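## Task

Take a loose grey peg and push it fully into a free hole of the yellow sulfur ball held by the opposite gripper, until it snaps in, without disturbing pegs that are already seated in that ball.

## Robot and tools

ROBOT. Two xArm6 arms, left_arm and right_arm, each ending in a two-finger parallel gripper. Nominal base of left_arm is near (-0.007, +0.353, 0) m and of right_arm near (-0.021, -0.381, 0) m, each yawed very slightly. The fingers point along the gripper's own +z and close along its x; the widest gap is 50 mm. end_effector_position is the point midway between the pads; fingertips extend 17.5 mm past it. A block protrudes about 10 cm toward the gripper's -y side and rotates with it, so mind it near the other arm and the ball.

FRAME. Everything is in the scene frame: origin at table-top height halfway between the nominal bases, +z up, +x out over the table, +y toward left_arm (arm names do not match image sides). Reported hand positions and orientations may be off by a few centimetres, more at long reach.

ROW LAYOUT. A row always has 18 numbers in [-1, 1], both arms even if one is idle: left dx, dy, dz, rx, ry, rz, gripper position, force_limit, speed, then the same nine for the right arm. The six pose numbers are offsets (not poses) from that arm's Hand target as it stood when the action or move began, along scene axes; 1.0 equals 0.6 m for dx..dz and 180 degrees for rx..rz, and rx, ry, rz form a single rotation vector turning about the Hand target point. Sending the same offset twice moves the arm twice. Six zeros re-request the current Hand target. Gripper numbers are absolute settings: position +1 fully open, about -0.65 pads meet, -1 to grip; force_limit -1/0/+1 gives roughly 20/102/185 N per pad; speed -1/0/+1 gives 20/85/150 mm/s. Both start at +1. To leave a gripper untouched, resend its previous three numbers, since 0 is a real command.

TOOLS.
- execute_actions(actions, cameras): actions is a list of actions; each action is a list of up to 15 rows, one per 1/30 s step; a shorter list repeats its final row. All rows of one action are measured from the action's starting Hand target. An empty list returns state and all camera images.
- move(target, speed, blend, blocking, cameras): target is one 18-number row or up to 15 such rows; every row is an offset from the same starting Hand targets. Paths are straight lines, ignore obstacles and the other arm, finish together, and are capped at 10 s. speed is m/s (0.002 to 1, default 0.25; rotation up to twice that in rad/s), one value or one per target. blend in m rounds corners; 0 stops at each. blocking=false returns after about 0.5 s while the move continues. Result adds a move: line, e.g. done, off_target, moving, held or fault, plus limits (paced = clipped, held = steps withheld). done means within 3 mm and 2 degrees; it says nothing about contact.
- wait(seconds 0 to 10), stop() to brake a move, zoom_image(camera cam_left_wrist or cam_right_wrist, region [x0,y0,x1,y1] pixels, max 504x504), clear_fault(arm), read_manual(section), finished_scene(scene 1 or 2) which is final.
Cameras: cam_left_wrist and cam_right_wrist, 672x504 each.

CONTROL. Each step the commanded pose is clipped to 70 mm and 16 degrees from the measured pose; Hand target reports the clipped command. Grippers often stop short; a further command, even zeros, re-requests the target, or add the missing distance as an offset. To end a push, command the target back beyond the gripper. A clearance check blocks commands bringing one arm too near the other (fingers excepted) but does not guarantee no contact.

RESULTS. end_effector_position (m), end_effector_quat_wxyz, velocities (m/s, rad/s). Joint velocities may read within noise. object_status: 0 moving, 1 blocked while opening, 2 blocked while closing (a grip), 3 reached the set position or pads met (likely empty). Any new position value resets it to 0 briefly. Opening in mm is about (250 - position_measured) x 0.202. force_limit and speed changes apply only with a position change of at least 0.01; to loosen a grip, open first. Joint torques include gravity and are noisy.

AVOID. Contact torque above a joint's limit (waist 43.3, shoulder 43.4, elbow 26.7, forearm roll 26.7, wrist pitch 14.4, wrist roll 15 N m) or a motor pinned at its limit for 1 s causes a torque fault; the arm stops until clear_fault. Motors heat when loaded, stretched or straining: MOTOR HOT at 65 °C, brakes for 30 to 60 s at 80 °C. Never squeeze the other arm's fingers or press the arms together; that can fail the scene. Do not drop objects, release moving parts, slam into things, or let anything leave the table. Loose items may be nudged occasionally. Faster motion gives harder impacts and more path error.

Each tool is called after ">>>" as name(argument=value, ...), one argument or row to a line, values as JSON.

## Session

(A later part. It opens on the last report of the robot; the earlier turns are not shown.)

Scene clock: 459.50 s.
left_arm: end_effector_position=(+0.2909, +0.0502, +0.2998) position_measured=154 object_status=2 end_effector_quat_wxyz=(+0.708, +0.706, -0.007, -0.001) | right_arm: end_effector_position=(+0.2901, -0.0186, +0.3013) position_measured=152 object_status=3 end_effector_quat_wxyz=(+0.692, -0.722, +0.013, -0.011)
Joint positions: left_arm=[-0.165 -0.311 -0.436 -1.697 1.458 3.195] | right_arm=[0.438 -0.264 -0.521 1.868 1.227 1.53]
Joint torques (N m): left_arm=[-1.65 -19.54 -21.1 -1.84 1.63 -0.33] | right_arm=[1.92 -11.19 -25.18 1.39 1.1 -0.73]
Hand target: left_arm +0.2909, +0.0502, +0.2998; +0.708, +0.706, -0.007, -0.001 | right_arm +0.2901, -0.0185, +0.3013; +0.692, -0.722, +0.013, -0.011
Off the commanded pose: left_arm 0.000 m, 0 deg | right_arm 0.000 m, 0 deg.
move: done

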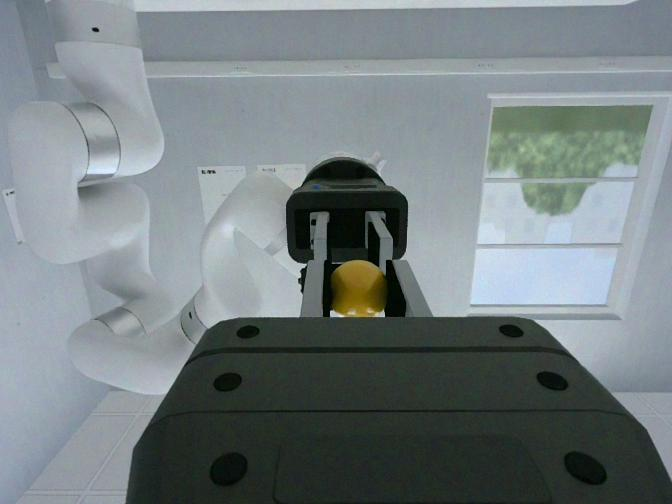

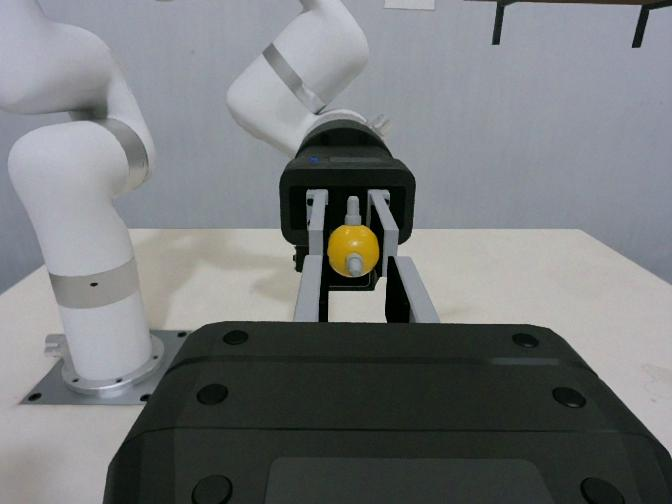

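>>> move(
  target=[
    [0,0,0,0,0,0,-1,1,0, 0.0012,0.0338,-0.0015,0,0,0,0.0,0,-0.5],
    [0,0,0,0,0,0,-1,1,0, 0.0012,0.0338,-0.0015,0,0,0,-1,0,-0.5],
  ],
  cameras=["all"],
  speed=0.05,
)

>>> zoom_image(
  camera="cam_right_wrist",
  region=[300, 220, 420, 330],
)

>>> zoom_image(
  camera="cam_left_wrist",
  region=[300, 200, 420, 320],
)

Scene clock: 464.70 s.
left_arm: end_effector_position=(+0.2909, +0.0502, +0.2997) position_measured=154 object_status=2 end_effector_quat_wxyz=(+0.708, +0.706, -0.007, -0.001) | right_arm: end_effector_position=(+0.2908, +0.0018, +0.3004) position_measured=238 object_status=2 end_effector_quat_wxyz=(+0.692, -0.722, +0.013, -0.011)
Joint positions: left_arm=[-0.165 -0.311 -0.436 -1.697 1.457 3.195] | right_arm=[0.501 -0.227 -0.556 1.919 1.186 1.513]
Joint torques (N m): left_arm=[-1.73 -19.17 -21.19 -1.2 2.32 -0.36] | right_arm=[0.73 -12.03 -25.16 1.24 1.1 -0.73]
Hand target: left_arm +0.2909, +0.0502, +0.2998; +0.708, +0.706, -0.007, -0.001 | right_arm +0.2908, +0.0017, +0.3004; +0.692, -0.722, +0.013, -0.011
Off the commanded pose: left_arm 0.000 m, 0 deg | right_arm 0.000 m, 0 deg.
move: done

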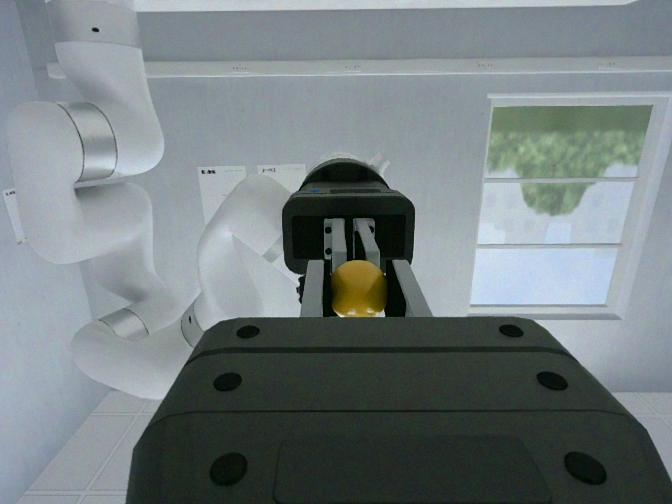

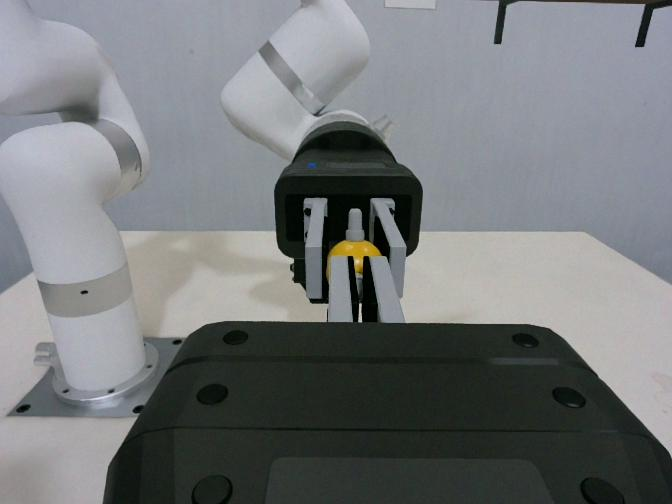

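Scaled by 4.200.

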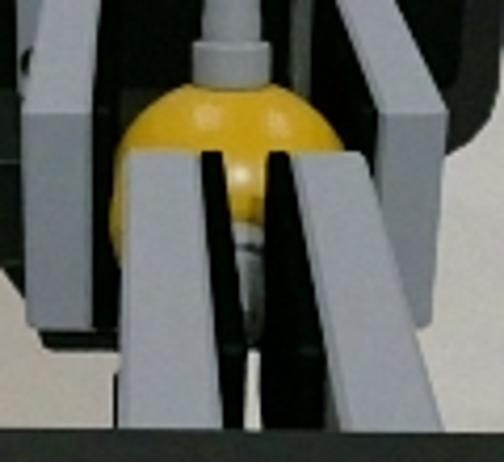

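Scaled by 4.200.

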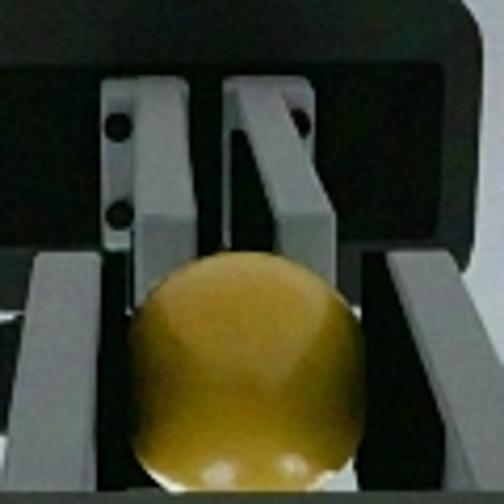

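>>> move(
  target=[0,0,0,0,0,0,-1,1,0, 0.0002,0.0058,-0.0003,0,0,0,-1,0,-0.5],
  cameras=["cam_right_wrist"],
  speed=0.02,
)

>>> zoom_image(
  camera="cam_right_wrist",
  region=[300, 220, 420, 330],
)

Scene clock: 466.87 s.
left_arm: end_effector_position=(+0.2915, +0.0508, +0.2997) position_measured=154 object_status=2 end_effector_quat_wxyz=(+0.708, +0.707, -0.006, -0.001) | right_arm: end_effector_position=(+0.2916, +0.0046, +0.3001) position_measured=238 object_status=2 end_effector_quat_wxyz=(+0.692, -0.722, +0.014, -0.012)
Joint positions: left_arm=[-0.163 -0.311 -0.436 -1.697 1.457 3.195] | right_arm=[0.51 -0.22 -0.562 1.928 1.179 1.51]
Joint torques (N m): left_arm=[-36.92 -18.5 -28.36 -0.58 12.03 -0.26] | right_arm=[32.52 -9.71 -41.25 1.76 7.24 -0.74]
Hand target: left_arm +0.2909, +0.0502, +0.2998; +0.708, +0.706, -0.007, -0.001 | right_arm +0.2909, +0.0052, +0.3002; +0.692, -0.722, +0.013, -0.011
Off the commanded pose: left_arm 0.001 m, 0 deg | right_arm 0.001 m, 0 deg.
move: done
Images, in order (width x height): cam_right_wrist 672x504.

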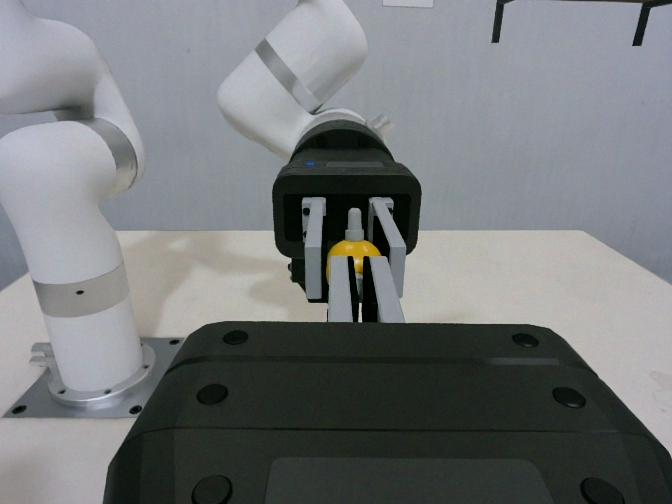

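Scaled by 4.200.

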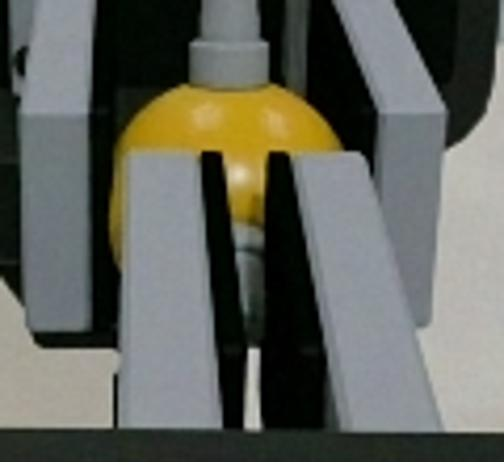

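>>> move(
  target=[
    [0,0,0,0,0,0,-1,1,0, -0.0001,-0.0058,0.0002,0,0,0,-1,0,-0.5],
    [0,0,0,0,0,0,-1,1,0, -0.0003,-0.0085,0.0005,0,0,0,-1,0,-0.5],
  ],
  cameras=["cam_right_wrist"],
  speed=0.02,
)

>>> zoom_image(
  camera="cam_right_wrist",
  region=[300, 220, 420, 330],
)

Scene clock: 471.33 s.
left_arm: end_effector_position=(+0.2908, +0.0501, +0.2998) position_measured=154 object_status=2 end_effector_quat_wxyz=(+0.708, +0.706, -0.007, -0.002) | right_arm: end_effector_position=(+0.2907, +0.0002, +0.3006) position_measured=238 object_status=2 end_effector_quat_wxyz=(+0.692, -0.722, +0.013, -0.011)
Joint positions: left_arm=[-0.165 -0.311 -0.436 -1.697 1.458 3.195] | right_arm=[0.497 -0.23 -0.553 1.915 1.189 1.514]
Joint torques (N m): left_arm=[2.44 -17.33 -20.01 -1.14 1.52 -0.27] | right_arm=[-2.46 -14.7 -24.4 0.79 0.97 0.7]
Hand target: left_arm +0.2909, +0.0502, +0.2998; +0.708, +0.706, -0.007, -0.001 | right_arm +0.2907, +0.0001, +0.3005; +0.692, -0.722, +0.013, -0.011
Off the commanded pose: left_arm 0.000 m, 0 deg | right_arm 0.000 m, 0 deg.
move: done
Images, in order (width x height): cam_right_wrist 672x504.

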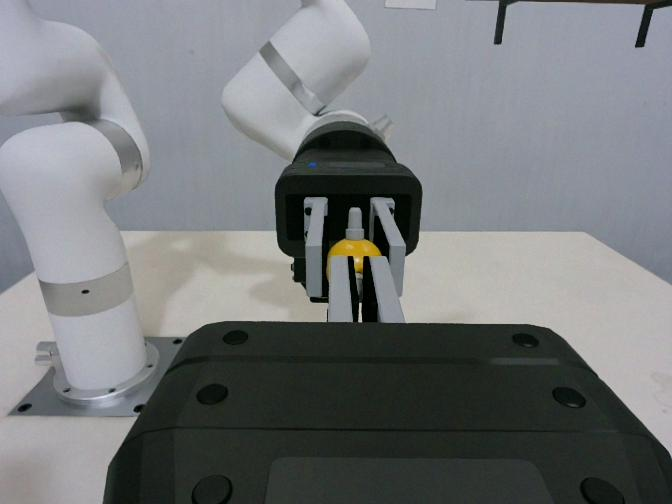

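Scaled by 4.200.

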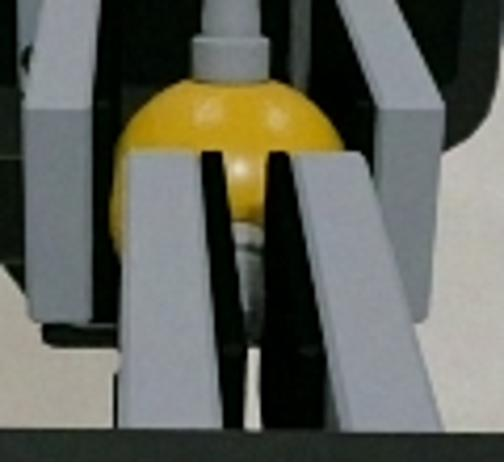

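>>> zoom_image(
  camera="cam_right_wrist",
  region=[340, 255, 380, 305],
)

>>> move(
  target=[0,0,0,0,0,0,-1,1,0, -0.0003,-0.006,0.0003,0,0,0,-1,0,-0.5],
  cameras=["cam_right_wrist"],
  speed=0.02,
)

>>> zoom_image(
  camera="cam_right_wrist",
  region=[340, 255, 380, 305],
)

>>> zoom_image(
  camera="cam_right_wrist",
  region=[300, 220, 420, 330],
)

Scaled by 10.080.

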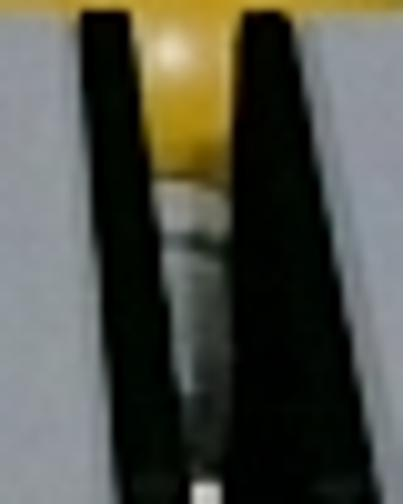

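Scene clock: 475.63 s.
left_arm: end_effector_position=(+0.2909, +0.0502, +0.2998) position_measured=154 object_status=2 end_effector_quat_wxyz=(+0.708, +0.706, -0.007, -0.001) | right_arm: end_effector_position=(+0.2906, -0.0035, +0.3007) position_measured=238 object_status=2 end_effector_quat_wxyz=(+0.692, -0.722, +0.013, -0.011)
Joint positions: left_arm=[-0.165 -0.311 -0.436 -1.697 1.458 3.195] | right_arm=[0.486 -0.237 -0.547 1.906 1.196 1.518]
Joint torques (N m): left_arm=[0.93 -15.08 -21.74 -1.44 1.81 -0.16] | right_arm=[-1.81 -14.22 -23.91 0.6 2.05 0.69]
Hand target: left_arm +0.2909, +0.0502, +0.2998; +0.708, +0.706, -0.007, -0.001 | right_arm +0.2906, -0.0035, +0.3007; +0.692, -0.722, +0.013, -0.011
Off the commanded pose: left_arm 0.000 m, 0 deg | right_arm 0.000 m, 0 deg.
move: done
Images, in order (width x height): cam_right_wrist 672x504.

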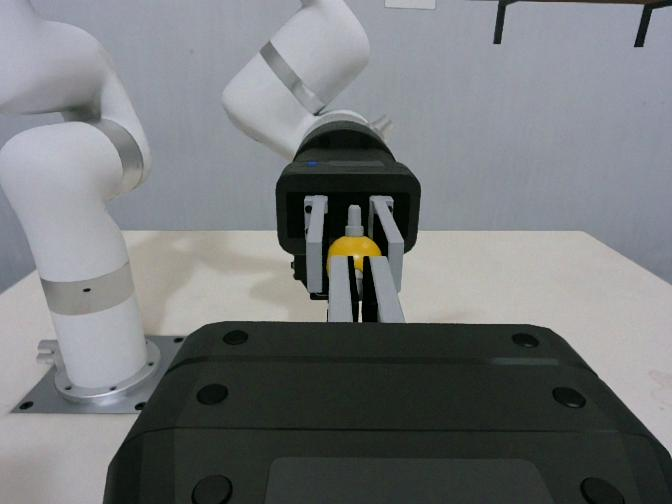

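Scaled by 10.080.

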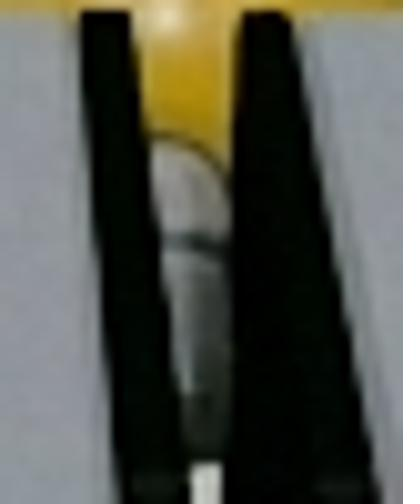

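Scaled by 4.200.

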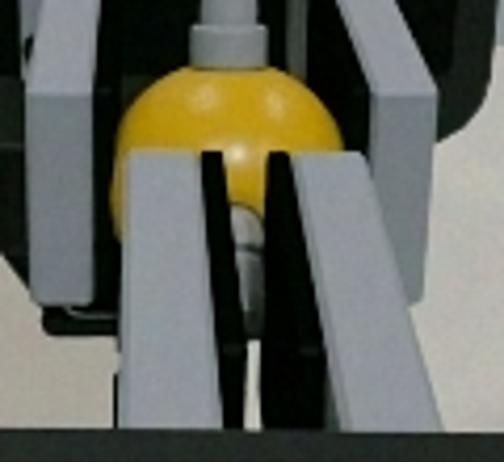

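>>> move(
  target=[
    [0,0,0,0,0,0,-1,1,0, 0.0004,0.0112,-0.0006,0,0,0,-1,0,-0.5],
    [0,0,0,0,0,0,-1,1,0, 0.0003,0.0088,-0.0004,0,0,0,-1,0,-0.5],
    [0,0,0,0,0,0,-1,1,0, 0.0003,0.0088,-0.0004,0,0,0,0.0,0,-0.5],
    [0,0,0,0,0,0,-1,1,0, -0.0009,-0.025,0.0012,0,0,0,0.0,0,-0.5],
    [0,0,0,0,0,0,-1,1,0, -0.0009,-0.025,0.0012,0,0,0,-1,-0.9,-0.5],
  ],
  cameras=["cam_right_wrist"],
  speed=[0.03,0.03,0.03,0.06,0.05],
)

>>> zoom_image(
  camera="cam_right_wrist",
  region=[310, 180, 410, 280],
)

Scene clock: 493.27 s.
left_arm: end_effector_position=(+0.2909, +0.0502, +0.2998) position_measured=154 object_status=2 end_effector_quat_wxyz=(+0.708, +0.706, -0.007, -0.001) | right_arm: end_effector_position=(+0.2900, -0.0185, +0.3014) position_measured=251 object_status=3 end_effector_quat_wxyz=(+0.692, -0.722, +0.013, -0.011)
Joint positions: left_arm=[-0.165 -0.311 -0.436 -1.697 1.458 3.195] | right_arm=[0.439 -0.264 -0.521 1.869 1.227 1.531]
Joint torques (N m): left_arm=[2.4 -14.98 -21 -1.44 1.5 0.01] | right_arm=[-1.79 -13.19 -23.49 0.57 1.95 0.66]
Hand target: left_arm +0.2909, +0.0502, +0.2998; +0.708, +0.706, -0.007, -0.001 | right_arm +0.2900, -0.0185, +0.3014; +0.692, -0.722, +0.013, -0.011
Off the commanded pose: left_arm 0.000 m, 0 deg | right_arm 0.000 m, 0 deg.
move: done
Images, in order (width x height): cam_right_wrist 672x504.

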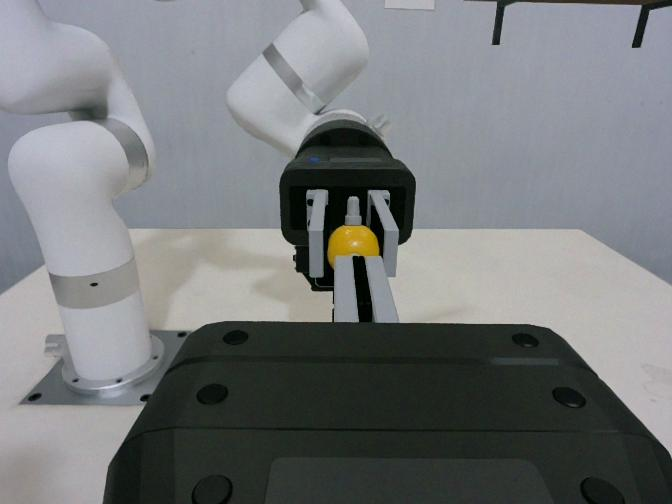

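Scaled by 5.040.

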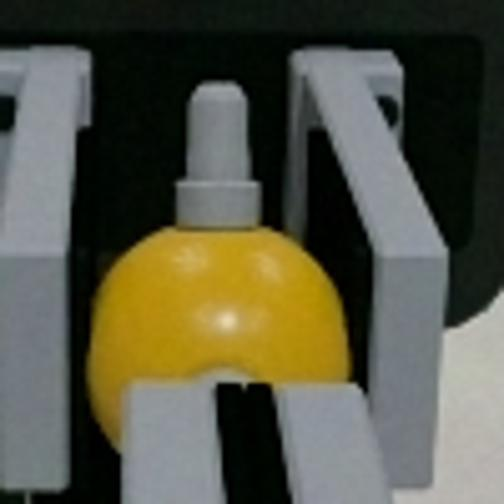

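>>> move(
  target=[
    [0,0,0,0,0,0,-1,1,0, 0.0007,0.0197,-0.0008,0,0,0,-1,-0.9,-0.5],
    [0,0,0,0,0,0,-1,1,0, 0.0008,0.0237,-0.001,0,0,0,-1,-0.9,-0.5],
  ],
  cameras=["all"],
  speed=[0.05,0.015],
  blend=[0.001,0],
)

>>> zoom_image(
  camera="cam_right_wrist",
  region=[310, 180, 410, 280],
)

Scene clock: 496.40 s.
left_arm: end_effector_position=(+0.2910, +0.0503, +0.2997) position_measured=154 object_status=2 end_effector_quat_wxyz=(+0.708, +0.707, -0.007, -0.001) | right_arm: end_effector_position=(+0.2906, -0.0044, +0.3007) position_measured=251 object_status=3 end_effector_quat_wxyz=(+0.692, -0.722, +0.013, -0.012)
Joint positions: left_arm=[-0.164 -0.311 -0.436 -1.697 1.457 3.195] | right_arm=[0.483 -0.239 -0.545 1.904 1.197 1.518]
Joint torques (N m): left_arm=[-14.92 -15.11 -24.61 -1.38 5.63 0] | right_arm=[14.29 -10.76 -30.15 1.2 3.6 -0.71]
Hand target: left_arm +0.2909, +0.0502, +0.2998; +0.708, +0.706, -0.007, -0.001 | right_arm +0.2905, -0.0043, +0.3008; +0.692, -0.722, +0.013, -0.011
Off the commanded pose: left_arm 0.000 m, 0 deg | right_arm 0.000 m, 0 deg.
move: done

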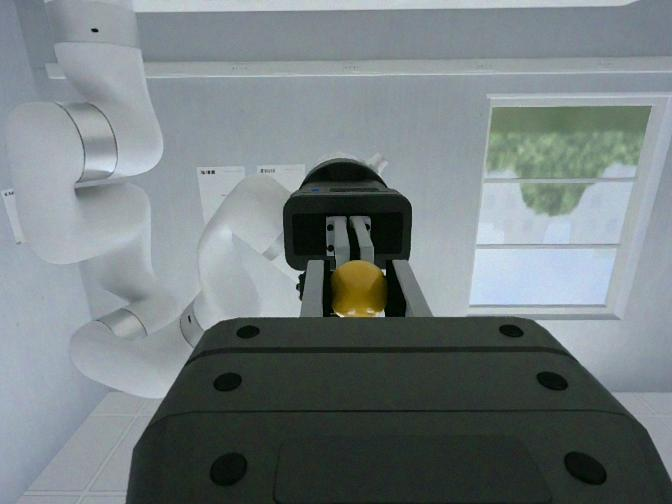

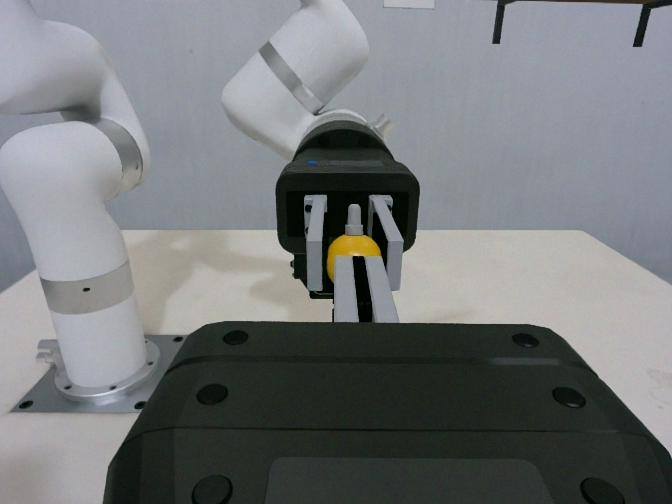

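Scaled by 5.040.

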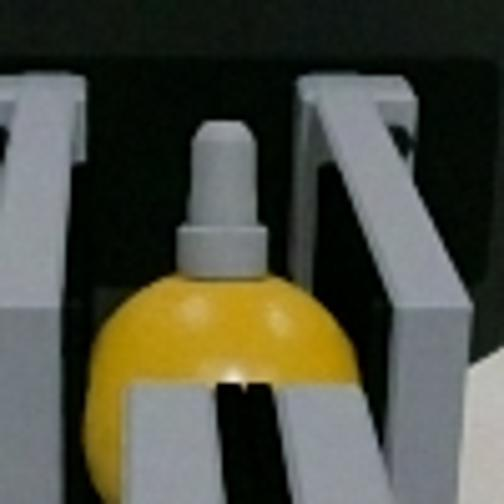

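>>> move(
  target=[0,0,0,0,0,0,-1,1,0, 0.0001,0.0025,-0.0001,0,0,0,-1,-0.9,-0.5],
  cameras=["cam_right_wrist"],
  speed=0.015,
)

>>> zoom_image(
  camera="cam_right_wrist",
  region=[310, 180, 410, 280],
)

Scene clock: 498.93 s.
left_arm: end_effector_position=(+0.2911, +0.0504, +0.2997) position_measured=154 object_status=2 end_effector_quat_wxyz=(+0.708, +0.707, -0.006, -0.001) | right_arm: end_effector_position=(+0.2909, -0.0031, +0.3007) position_measured=251 object_status=3 end_effector_quat_wxyz=(+0.692, -0.722, +0.013, -0.012)
Joint positions: left_arm=[-0.164 -0.311 -0.436 -1.697 1.457 3.195] | right_arm=[0.487 -0.236 -0.548 1.908 1.194 1.517]
Joint torques (N m): left_arm=[-29.46 -15.56 -26.49 -1.34 9.88 -0.03] | right_arm=[28.33 -10.05 -37.98 1.71 6.19 -0.72]
Hand target: left_arm +0.2909, +0.0502, +0.2998; +0.708, +0.706, -0.007, -0.001 | right_arm +0.2906, -0.0028, +0.3008; +0.692, -0.722, +0.013, -0.011
Off the commanded pose: left_arm 0.000 m, 0 deg | right_arm 0.000 m, 0 deg.
move: done
Images, in order (width x height): cam_right_wrist 672x504.

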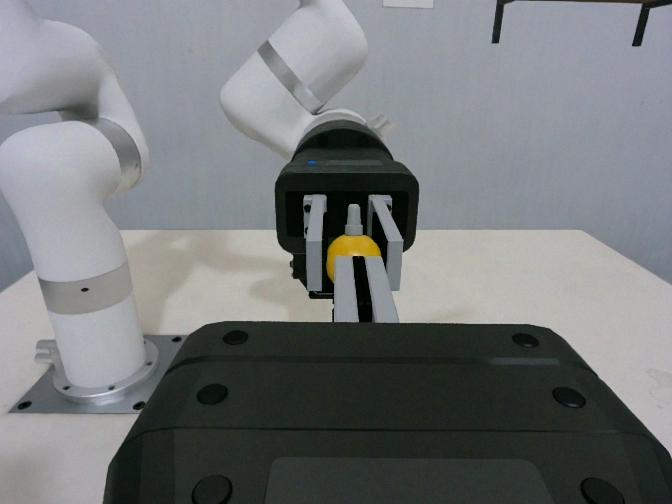

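Scaled by 5.040.

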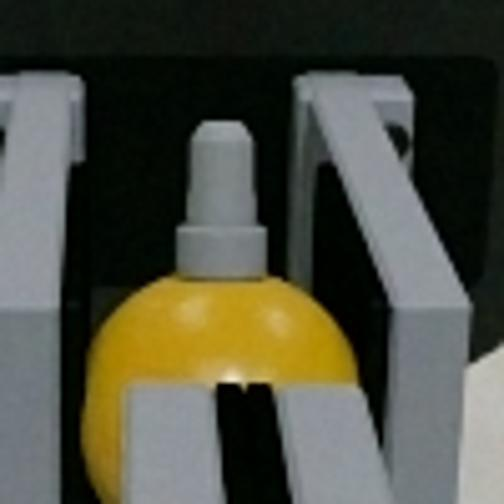

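>>> move(
  target=[0,0,0,0,0,0,-1,1,0, 0,0.0011,0,0,0,0,-1,-0.9,-0.5],
  cameras=["cam_right_wrist"],
  speed=0.015,
)

>>> move(
  target=[0,0,0,0,0,0,-1,1,0, -0.0012,-0.035,0.0015,0,0,0,-1,-0.9,-0.5],
  cameras=["cam_right_wrist"],
  speed=0.1,
)

>>> zoom_image(
  camera="cam_right_wrist",
  region=[310, 180, 410, 280],
)

Scene clock: 502.43 s.
left_arm: end_effector_position=(+0.2913, +0.0506, +0.2998) position_measured=154 object_status=2 end_effector_quat_wxyz=(+0.708, +0.706, -0.006, -0.001) | right_arm: end_effector_position=(+0.2912, -0.0026, +0.3008) position_measured=251 object_status=3 end_effector_quat_wxyz=(+0.692, -0.722, +0.014, -0.012)
Joint positions: left_arm=[-0.163 -0.311 -0.436 -1.697 1.458 3.195] | right_arm=[0.488 -0.235 -0.549 1.91 1.193 1.517]
Joint torques (N m): left_arm=[-33.9 -15.74 -27.16 -1.02 10.14 -0.1] | right_arm=[31.57 -9.91 -39.68 1.69 6.71 -0.7]
Hand target: left_arm +0.2909, +0.0502, +0.2998; +0.708, +0.706, -0.007, -0.001 | right_arm +0.2906, -0.0021, +0.3008; +0.692, -0.722, +0.013, -0.011
Off the commanded pose: left_arm 0.001 m, 0 deg | right_arm 0.001 m, 0 deg.
move: done
Images, in order (width x height): cam_right_wrist 672x504.

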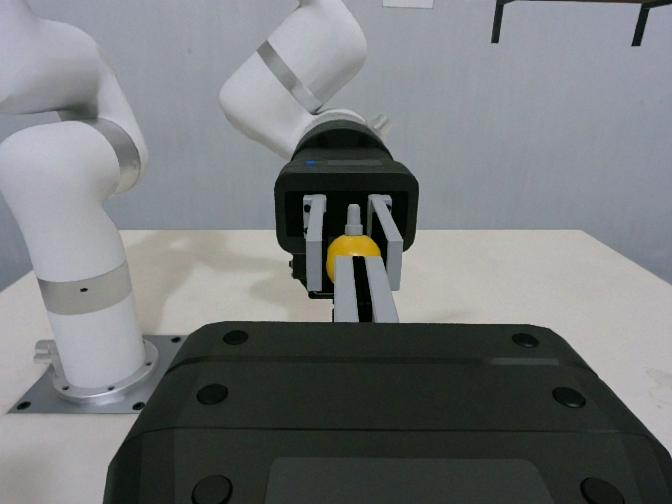

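Scene clock: 503.23 s.
left_arm: end_effector_position=(+0.2909, +0.0502, +0.2998) position_measured=154 object_status=2 end_effector_quat_wxyz=(+0.708, +0.706, -0.007, -0.001) | right_arm: end_effector_position=(+0.2898, -0.0231, +0.3017) position_measured=251 object_status=3 end_effector_quat_wxyz=(+0.692, -0.722, +0.013, -0.011)
Joint positions: left_arm=[-0.165 -0.311 -0.436 -1.697 1.458 3.195] | right_arm=[0.424 -0.273 -0.514 1.857 1.237 1.535]
Joint torques (N m): left_arm=[2.74 -15.67 -21.1 -0.92 1.51 -0.02] | right_arm=[-1.31 -13.21 -23.14 0.71 1.87 0.69]
Hand target: left_arm +0.2909, +0.0502, +0.2998; +0.708, +0.706, -0.007, -0.001 | right_arm +0.2898, -0.0231, +0.3017; +0.692, -0.722, +0.013, -0.011
Off the commanded pose: left_arm 0.000 m, 0 deg | right_arm 0.000 m, 0 deg.
move: done
Images, in order (width x height): cam_right_wrist 672x504.

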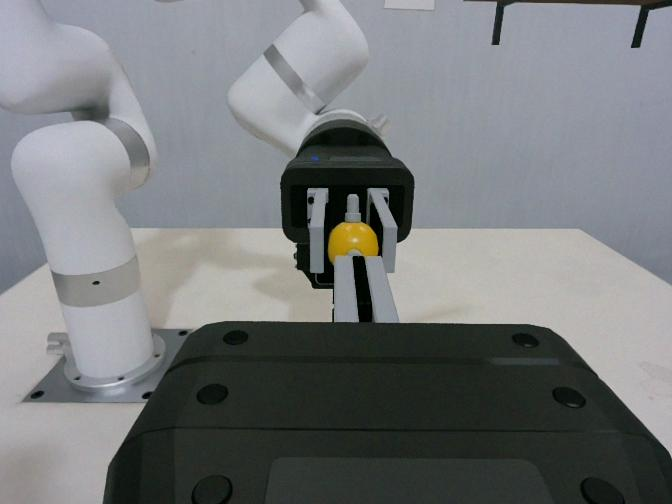

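Scaled by 5.040.

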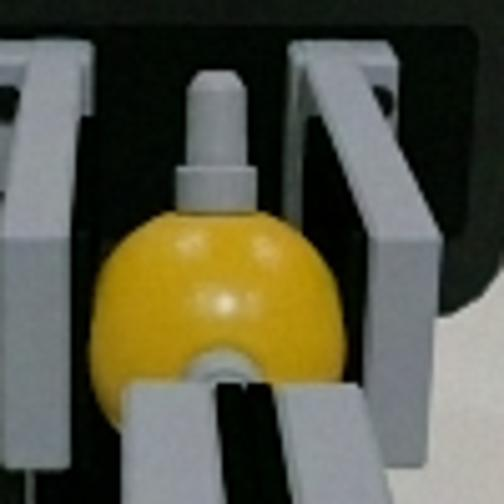

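>>> move(
  target=[
    [0,0,0,0,0,0,-1,1,0, 0,0,0,0,0,0,0,0,-0.5],
    [0,0,0,0,0,0,-1,1,0, 0.0015,0.0415,-0.0019,0,0,0,0,0,-0.5],
    [0,0,0,0,0,0,-1,1,0, 0.0015,0.0415,-0.0019,0,0,0,-1,0,-0.5],
    [0,0,0,0,0,0,-1,1,0, 0.0013,0.0375,-0.0017,0,0,0,-1,0,-0.5],
  ],
  cameras=["cam_right_wrist"],
  speed=[0.05,0.05,0.02,0.02],
)

>>> zoom_image(
  camera="cam_right_wrist",
  region=[340, 255, 380, 305],
)

Scene clock: 507.93 s.
left_arm: end_effector_position=(+0.2909, +0.0502, +0.2998) position_measured=154 object_status=2 end_effector_quat_wxyz=(+0.708, +0.706, -0.007, -0.001) | right_arm: end_effector_position=(+0.2906, -0.0006, +0.3007) position_measured=238 object_status=2 end_effector_quat_wxyz=(+0.692, -0.722, +0.013, -0.011)
Joint positions: left_arm=[-0.165 -0.311 -0.436 -1.697 1.458 3.195] | right_arm=[0.494 -0.232 -0.552 1.913 1.19 1.515]
Joint torques (N m): left_arm=[2.31 -15.46 -21.29 -0.98 1.71 -0.03] | right_arm=[-1.52 -14.09 -23.45 0.47 2.03 0.67]
Hand target: left_arm +0.2909, +0.0502, +0.2998; +0.708, +0.706, -0.007, -0.001 | right_arm +0.2906, -0.0006, +0.3007; +0.692, -0.722, +0.013, -0.011
Off the commanded pose: left_arm 0.000 m, 0 deg | right_arm 0.000 m, 0 deg.
move: done
Images, in order (width x height): cam_right_wrist 672x504.

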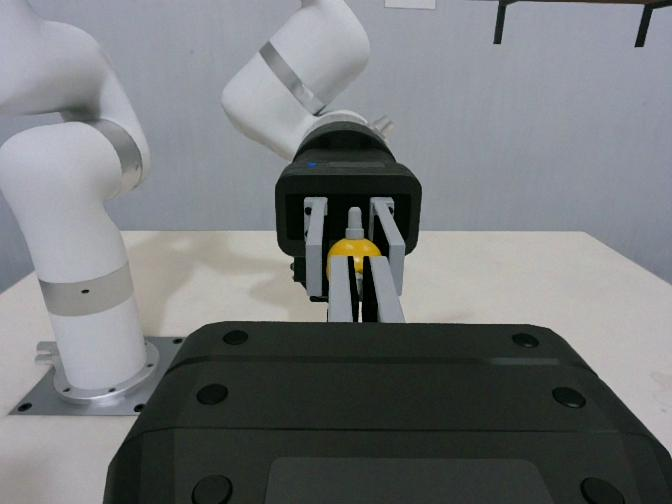

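Scaled by 10.080.

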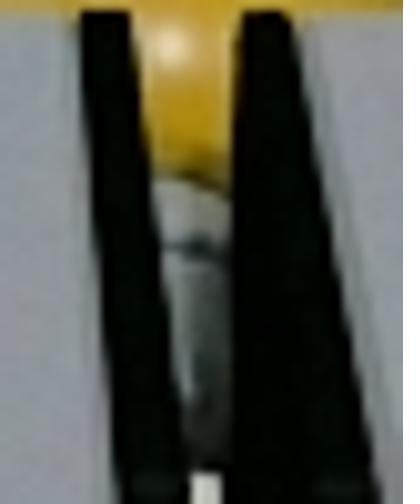

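>>> move(
  target=[
    [0,0,0,0,0,0,-1,1,0, 0.0002,0.0068,-0.0003,0,0,0,-1,0,-0.5],
    [0,0,0,0,0,0,-1,1,0, 0.0001,0.004,-0.0002,0,0,0,-1,0,-0.5],
    [0,0,0,0,0,0,-1,1,0, 0.0001,0.004,-0.0002,0,0,0,0,0,-0.5],
    [0,0,0,0,0,0,-1,1,0, -0.0028,-0.082,0.0034,0,0,0,0,0,-0.5],
  ],
  cameras=["cam_right_wrist"],
  speed=[0.03,0.03,0.03,0.1],
)

>>> move(
  target=[0,0,0,0,0.5,0,-1,1,0, 0,0.02,0.15,-0.48,0,0.011,0,0,-0.5],
  cameras=["all"],
  speed=0.25,
)

Scene clock: 518.30 s.
left_arm: end_effector_position=(+0.2909, +0.0502, +0.2998) position_measured=154 object_status=2 end_effector_quat_wxyz=(+0.708, +0.706, -0.007, -0.001) | right_arm: end_effector_position=(+0.2889, -0.0498, +0.3027) position_measured=152 object_status=3 end_effector_quat_wxyz=(+0.692, -0.722, +0.013, -0.011)
Joint positions: left_arm=[-0.165 -0.311 -0.436 -1.697 1.458 3.195] | right_arm=[0.332 -0.314 -0.477 1.786 1.299 1.555]
Joint torques (N m): left_arm=[2.5 -15.57 -21.16 -0.91 1.57 -0.09] | right_arm=[-1.72 -12.27 -23.25 0.65 1.91 0.71]
Hand target: left_arm +0.2909, +0.0502, +0.2998; +0.708, +0.706, -0.007, -0.001 | right_arm +0.2889, -0.0498, +0.3027; +0.692, -0.722, +0.013, -0.011
Off the commanded pose: left_arm 0.000 m, 0 deg | right_arm 0.000 m, 0 deg.
move: done
Images, in order (width x height): cam_right_wrist 672x504.

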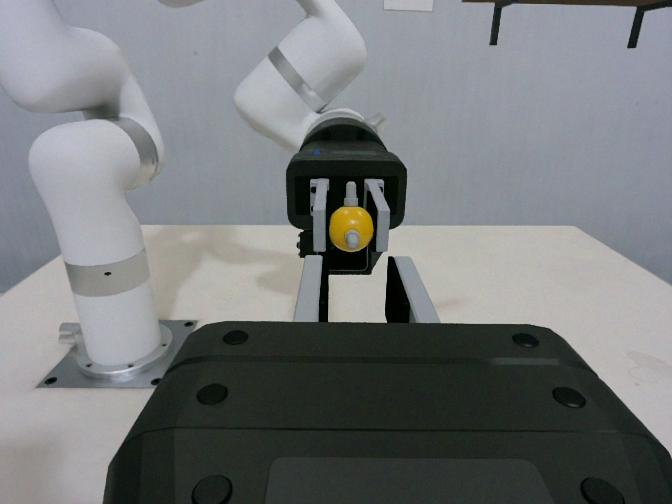

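Scene clock: 521.97 s.
left_arm: end_effector_position=(+0.2909, +0.0502, +0.2998) position_measured=154 object_status=2 end_effector_quat_wxyz=(+0.505, +0.498, +0.496, -0.501) | right_arm: end_effector_position=(+0.2889, -0.0378, +0.3927) position_measured=152 object_status=3 end_effector_quat_wxyz=(-0.010, +1.000, +0.010, +0.006)
Joint positions: left_arm=[-0.167 -0.316 -0.424 -1.716 1.455 1.633] | right_arm=[0.858 -0.04 -1.579 0.004 1.595 3.17]
Joint torques (N m): left_arm=[-1.62 -19.3 -21.07 -0.39 1.55 -0.51] | right_arm=[2.01 -16.48 -26.81 -0.58 -1.07 0.6]
Hand target: left_arm +0.2909, +0.0502, +0.2998; +0.505, +0.498, +0.496, -0.501 | right_arm +0.2889, -0.0378, +0.3927; -0.010, +1.000, +0.010, +0.006
Off the commanded pose: left_arm 0.000 m, 0 deg | right_arm 0.000 m, 0 deg.
move: done

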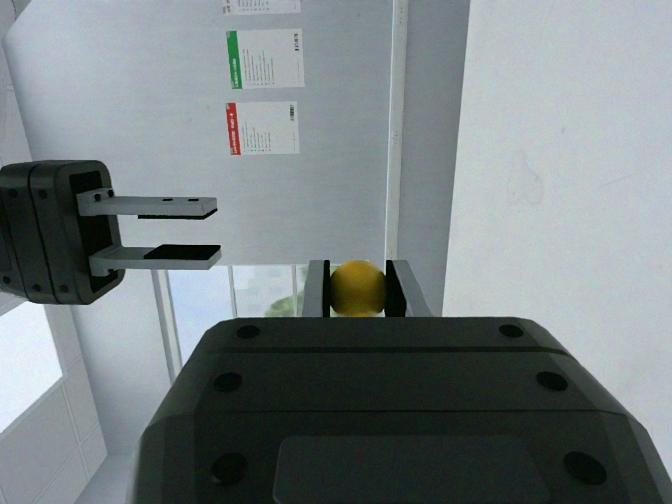

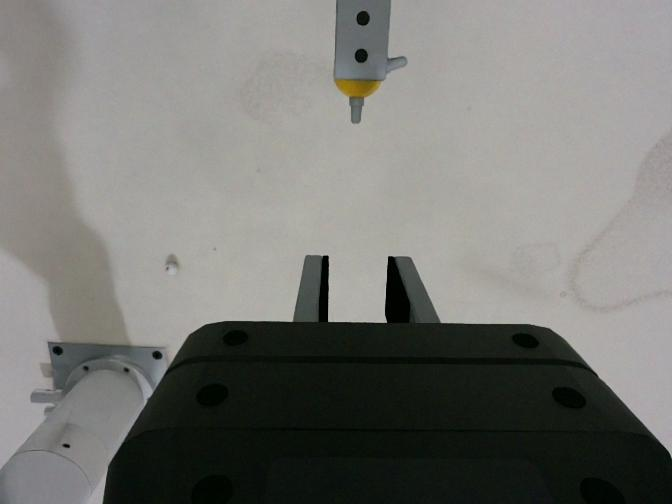

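>>> move(
  target=[0,0,0,0,0,0,-1,1,0, 0.003,0.015,-0.09,0,0,0,0,0,-0.5],
  cameras=["cam_right_wrist"],
  speed=0.15,
)

>>> zoom_image(
  camera="cam_right_wrist",
  region=[310, 50, 440, 150],
)

>>> zoom_image(
  camera="cam_right_wrist",
  region=[330, 60, 430, 140],
)

Scene clock: 525.97 s.
left_arm: end_effector_position=(+0.2909, +0.0502, +0.2998) position_measured=154 object_status=2 end_effector_quat_wxyz=(+0.505, +0.498, +0.496, -0.501) | right_arm: end_effector_position=(+0.2908, -0.0288, +0.3387) position_measured=152 object_status=3 end_effector_quat_wxyz=(-0.010, +1.000, +0.010, +0.006)
Joint positions: left_arm=[-0.167 -0.316 -0.424 -1.716 1.455 1.633] | right_arm=[0.868 -0.049 -1.412 0.004 1.438 3.18]
Joint torques (N m): left_arm=[-1.66 -19.2 -21.82 -0.41 1.52 -0.5] | right_arm=[1.94 -16.8 -25.99 -0.59 -1.87 0.61]
Hand target: left_arm +0.2909, +0.0502, +0.2998; +0.505, +0.498, +0.496, -0.501 | right_arm +0.2907, -0.0288, +0.3387; -0.010, +1.000, +0.010, +0.006
Off the commanded pose: left_arm 0.000 m, 0 deg | right_arm 0.000 m, 0 deg.
move: done
Images, in order (width x height): cam_right_wrist 672x504.

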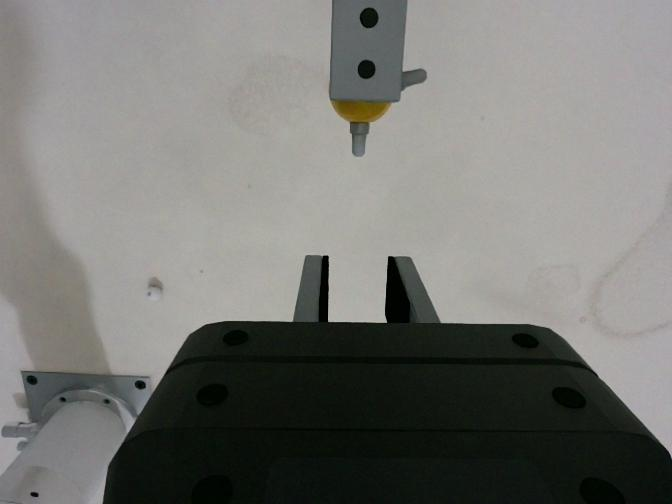

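Scaled by 3.877.

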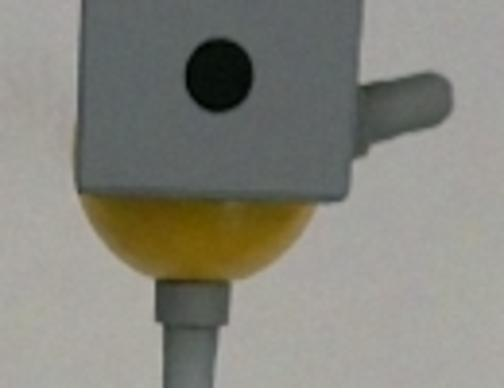

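Scaled by 5.040.

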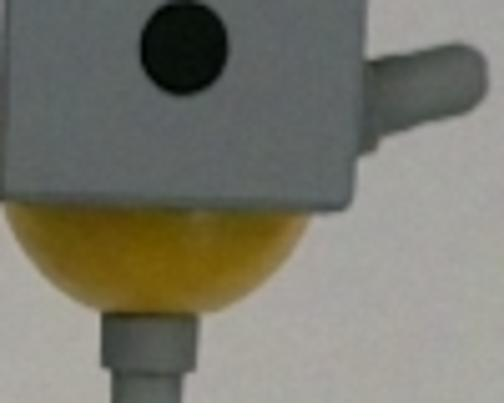

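>>> move(
  target=[
    [0,0,0,0,-0.5,0,-1,1,0, 0,-0.085,0,0.4631,-0.0012,-0.0123,0,0,-0.5],
    [0,0,0,0,-0.5,0,-1,1,0, -0.002,0.0007,-0.0568,0.4631,-0.0012,-0.0123,0,0,-0.5],
  ],
  cameras=["cam_right_wrist"],
  speed=[0.25,0.1],
  blend=[0.005,0],
)

>>> zoom_image(
  camera="cam_right_wrist",
  region=[310, 180, 410, 280],
)

Scene clock: 562.03 s.
left_arm: end_effector_position=(+0.2909, +0.0502, +0.2998) position_measured=154 object_status=2 end_effector_quat_wxyz=(+0.708, +0.706, -0.007, -0.001) | right_arm: end_effector_position=(+0.2896, -0.0284, +0.3046) position_measured=152 object_status=3 end_effector_quat_wxyz=(-0.672, +0.740, -0.015, +0.013)
Joint positions: left_arm=[-0.165 -0.311 -0.436 -1.697 1.458 3.195] | right_arm=[0.426 -0.32 -0.515 1.805 1.182 1.596]
Joint torques (N m): left_arm=[2.58 -14.35 -21.15 -1.71 2.64 0.39] | right_arm=[2.5 -10.38 -25.76 1.32 0.94 -0.69]
Hand target: left_arm +0.2909, +0.0502, +0.2998; +0.708, +0.706, -0.007, -0.001 | right_arm +0.2895, -0.0284, +0.3046; -0.672, +0.740, -0.015, +0.013
Off the commanded pose: left_arm 0.000 m, 0 deg | right_arm 0.000 m, 0 deg.
move: done
Images, in order (width x height): cam_right_wrist 672x504.

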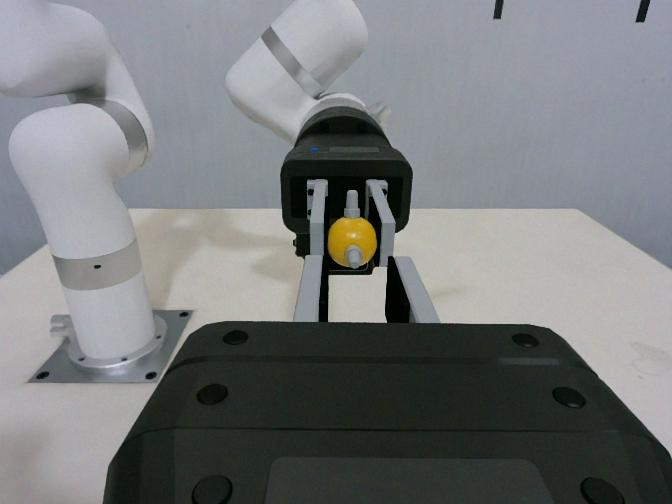

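Scaled by 5.040.

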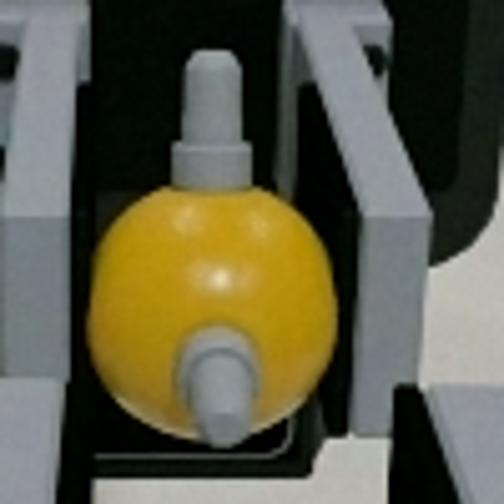

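>>> execute_actions(
  actions=[],
)

>>> zoom_image(
  camera="cam_right_wrist",
  region=[250, 180, 450, 330],
)

Scene clock: 570.93 s.
left_arm: end_effector_position=(+0.2909, +0.0502, +0.2998) position_measured=154 object_status=2 end_effector_quat_wxyz=(+0.708, +0.706, -0.007, -0.001) | right_arm: end_effector_position=(+0.2895, -0.0284, +0.3046) position_measured=152 object_status=3 end_effector_quat_wxyz=(-0.672, +0.740, -0.015, +0.013)
Joint positions: left_arm=[-0.165 -0.311 -0.436 -1.697 1.458 3.195] | right_arm=[0.426 -0.32 -0.515 1.805 1.182 1.596]
Joint velocities: within noise
Joint torques (N m): left_arm=[2.44 -14.32 -21.13 -1.76 2.57 0.3] | right_arm=[1.95 -10.7 -25.41 1.38 1.15 -0.76]
Hand target: left_arm +0.2909, +0.0502, +0.2998; +0.708, +0.706, -0.007, -0.001 | right_arm +0.2895, -0.0284, +0.3046; -0.672, +0.740, -0.015, +0.013
Tool commands: left_gripper/position=-1.0 left_gripper/force_limit=+1.0 left_gripper/speed=+0.0 right_gripper/position=+0.0 right_gripper/force_limit=+0.0 right_gripper/speed=-0.5
Off the commanded pose: left_arm 0.000 m, 0 deg | right_arm 0.000 m, 0 deg.

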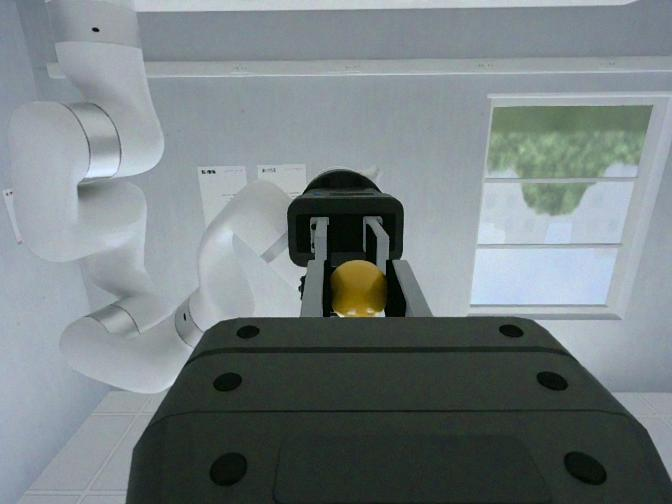

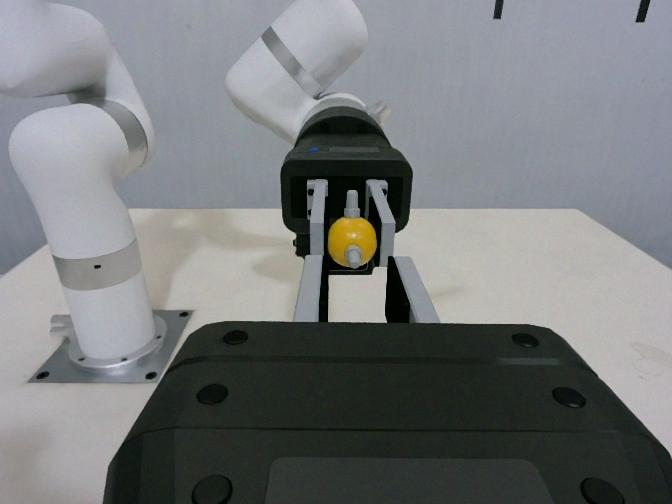

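Scaled by 2.520.

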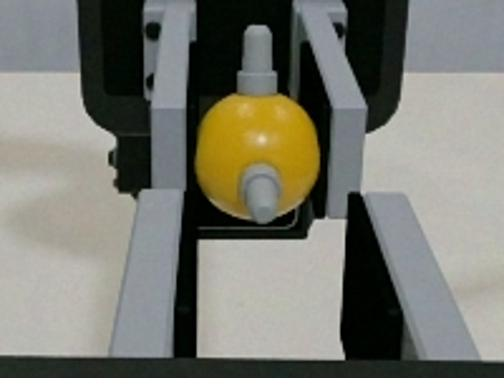

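>>> move(
  target=[0,0,0,0,0,0,-1,1,0, 0.0012,0.0500,-0.0063,0,0,0,0,0,-0.5],
  speed=0.03,
  cameras=["cam_right_wrist"],
)

>>> zoom_image(
  camera="cam_right_wrist",
  region=[290, 180, 410, 320],
)

Scene clock: 577.07 s.
left_arm: end_effector_position=(+0.2909, +0.0502, +0.2998) position_measured=154 object_status=2 end_effector_quat_wxyz=(+0.708, +0.706, -0.007, -0.001) | right_arm: end_effector_position=(+0.2903, +0.0016, +0.3008) position_measured=152 object_status=3 end_effector_quat_wxyz=(-0.672, +0.740, -0.015, +0.013)
Joint positions: left_arm=[-0.165 -0.311 -0.436 -1.697 1.458 3.195] | right_arm=[0.521 -0.259 -0.564 1.882 1.118 1.562]
Joint torques (N m): left_arm=[2.41 -14.24 -21.15 -1.77 2.65 0.38] | right_arm=[1.97 -11.63 -25.75 1.24 0.92 -0.74]
Hand target: left_arm +0.2909, +0.0502, +0.2998; +0.708, +0.706, -0.007, -0.001 | right_arm +0.2903, +0.0016, +0.3008; -0.672, +0.740, -0.015, +0.013
Off the commanded pose: left_arm 0.000 m, 0 deg | right_arm 0.000 m, 0 deg.
move: done
Images, in order (width x height): cam_right_wrist 672x504.

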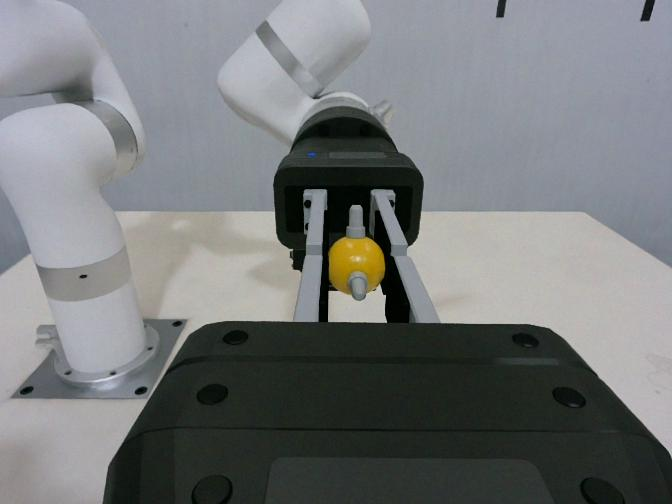

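Scaled by 3.600.

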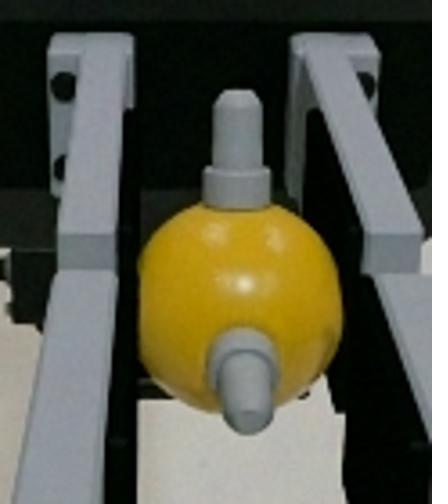

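>>> execute_actions(
  actions=[
    [[0,0,0,0,0,0,-1,1,0,0,0,0,0,0,0,-1,-0.9,-1]],
    [[0,0,0,0,0,0,-1,1,0,0,0,0,0,0,0,-1,-0.9,-1]],
  ],
  cameras=["cam_right_wrist"],
)

>>> zoom_image(
  camera="cam_right_wrist",
  region=[290, 180, 410, 320],
)

Scene clock: 580.87 s.
left_arm: end_effector_position=(+0.2909, +0.0502, +0.2998) position_measured=154 object_status=2 end_effector_quat_wxyz=(+0.708, +0.706, -0.007, -0.001) | right_arm: end_effector_position=(+0.2903, +0.0016, +0.3008) position_measured=230 object_status=2 end_effector_quat_wxyz=(-0.672, +0.740, -0.015, +0.013)
Joint positions: left_arm=[-0.165 -0.311 -0.436 -1.697 1.458 3.195] | right_arm=[0.521 -0.259 -0.564 1.882 1.118 1.562]
Joint torques (N m): left_arm=[2.47 -14.39 -23.37 -1.71 1.36 0.34] | right_arm=[2.01 -12.1 -23.86 0.42 2.1 -0.7]
Hand target: left_arm +0.2909, +0.0502, +0.2998; +0.708, +0.706, -0.007, -0.001 | right_arm +0.2903, +0.0016, +0.3008; -0.672, +0.740, -0.015, +0.013
Off the commanded pose: left_arm 0.000 m, 0 deg | right_arm 0.000 m, 0 deg.
Images, in order (width x height): cam_right_wrist 672x504.

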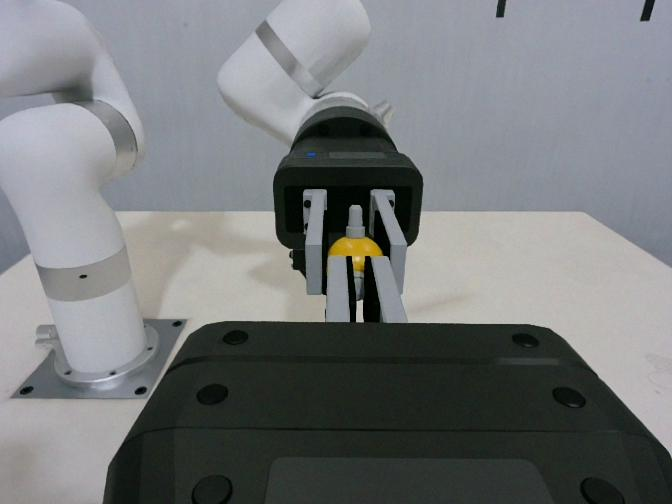

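Scaled by 3.600.

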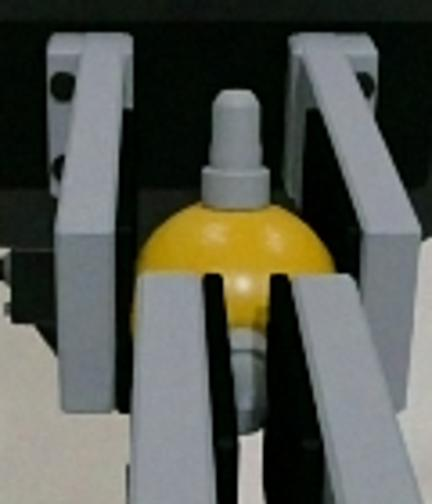

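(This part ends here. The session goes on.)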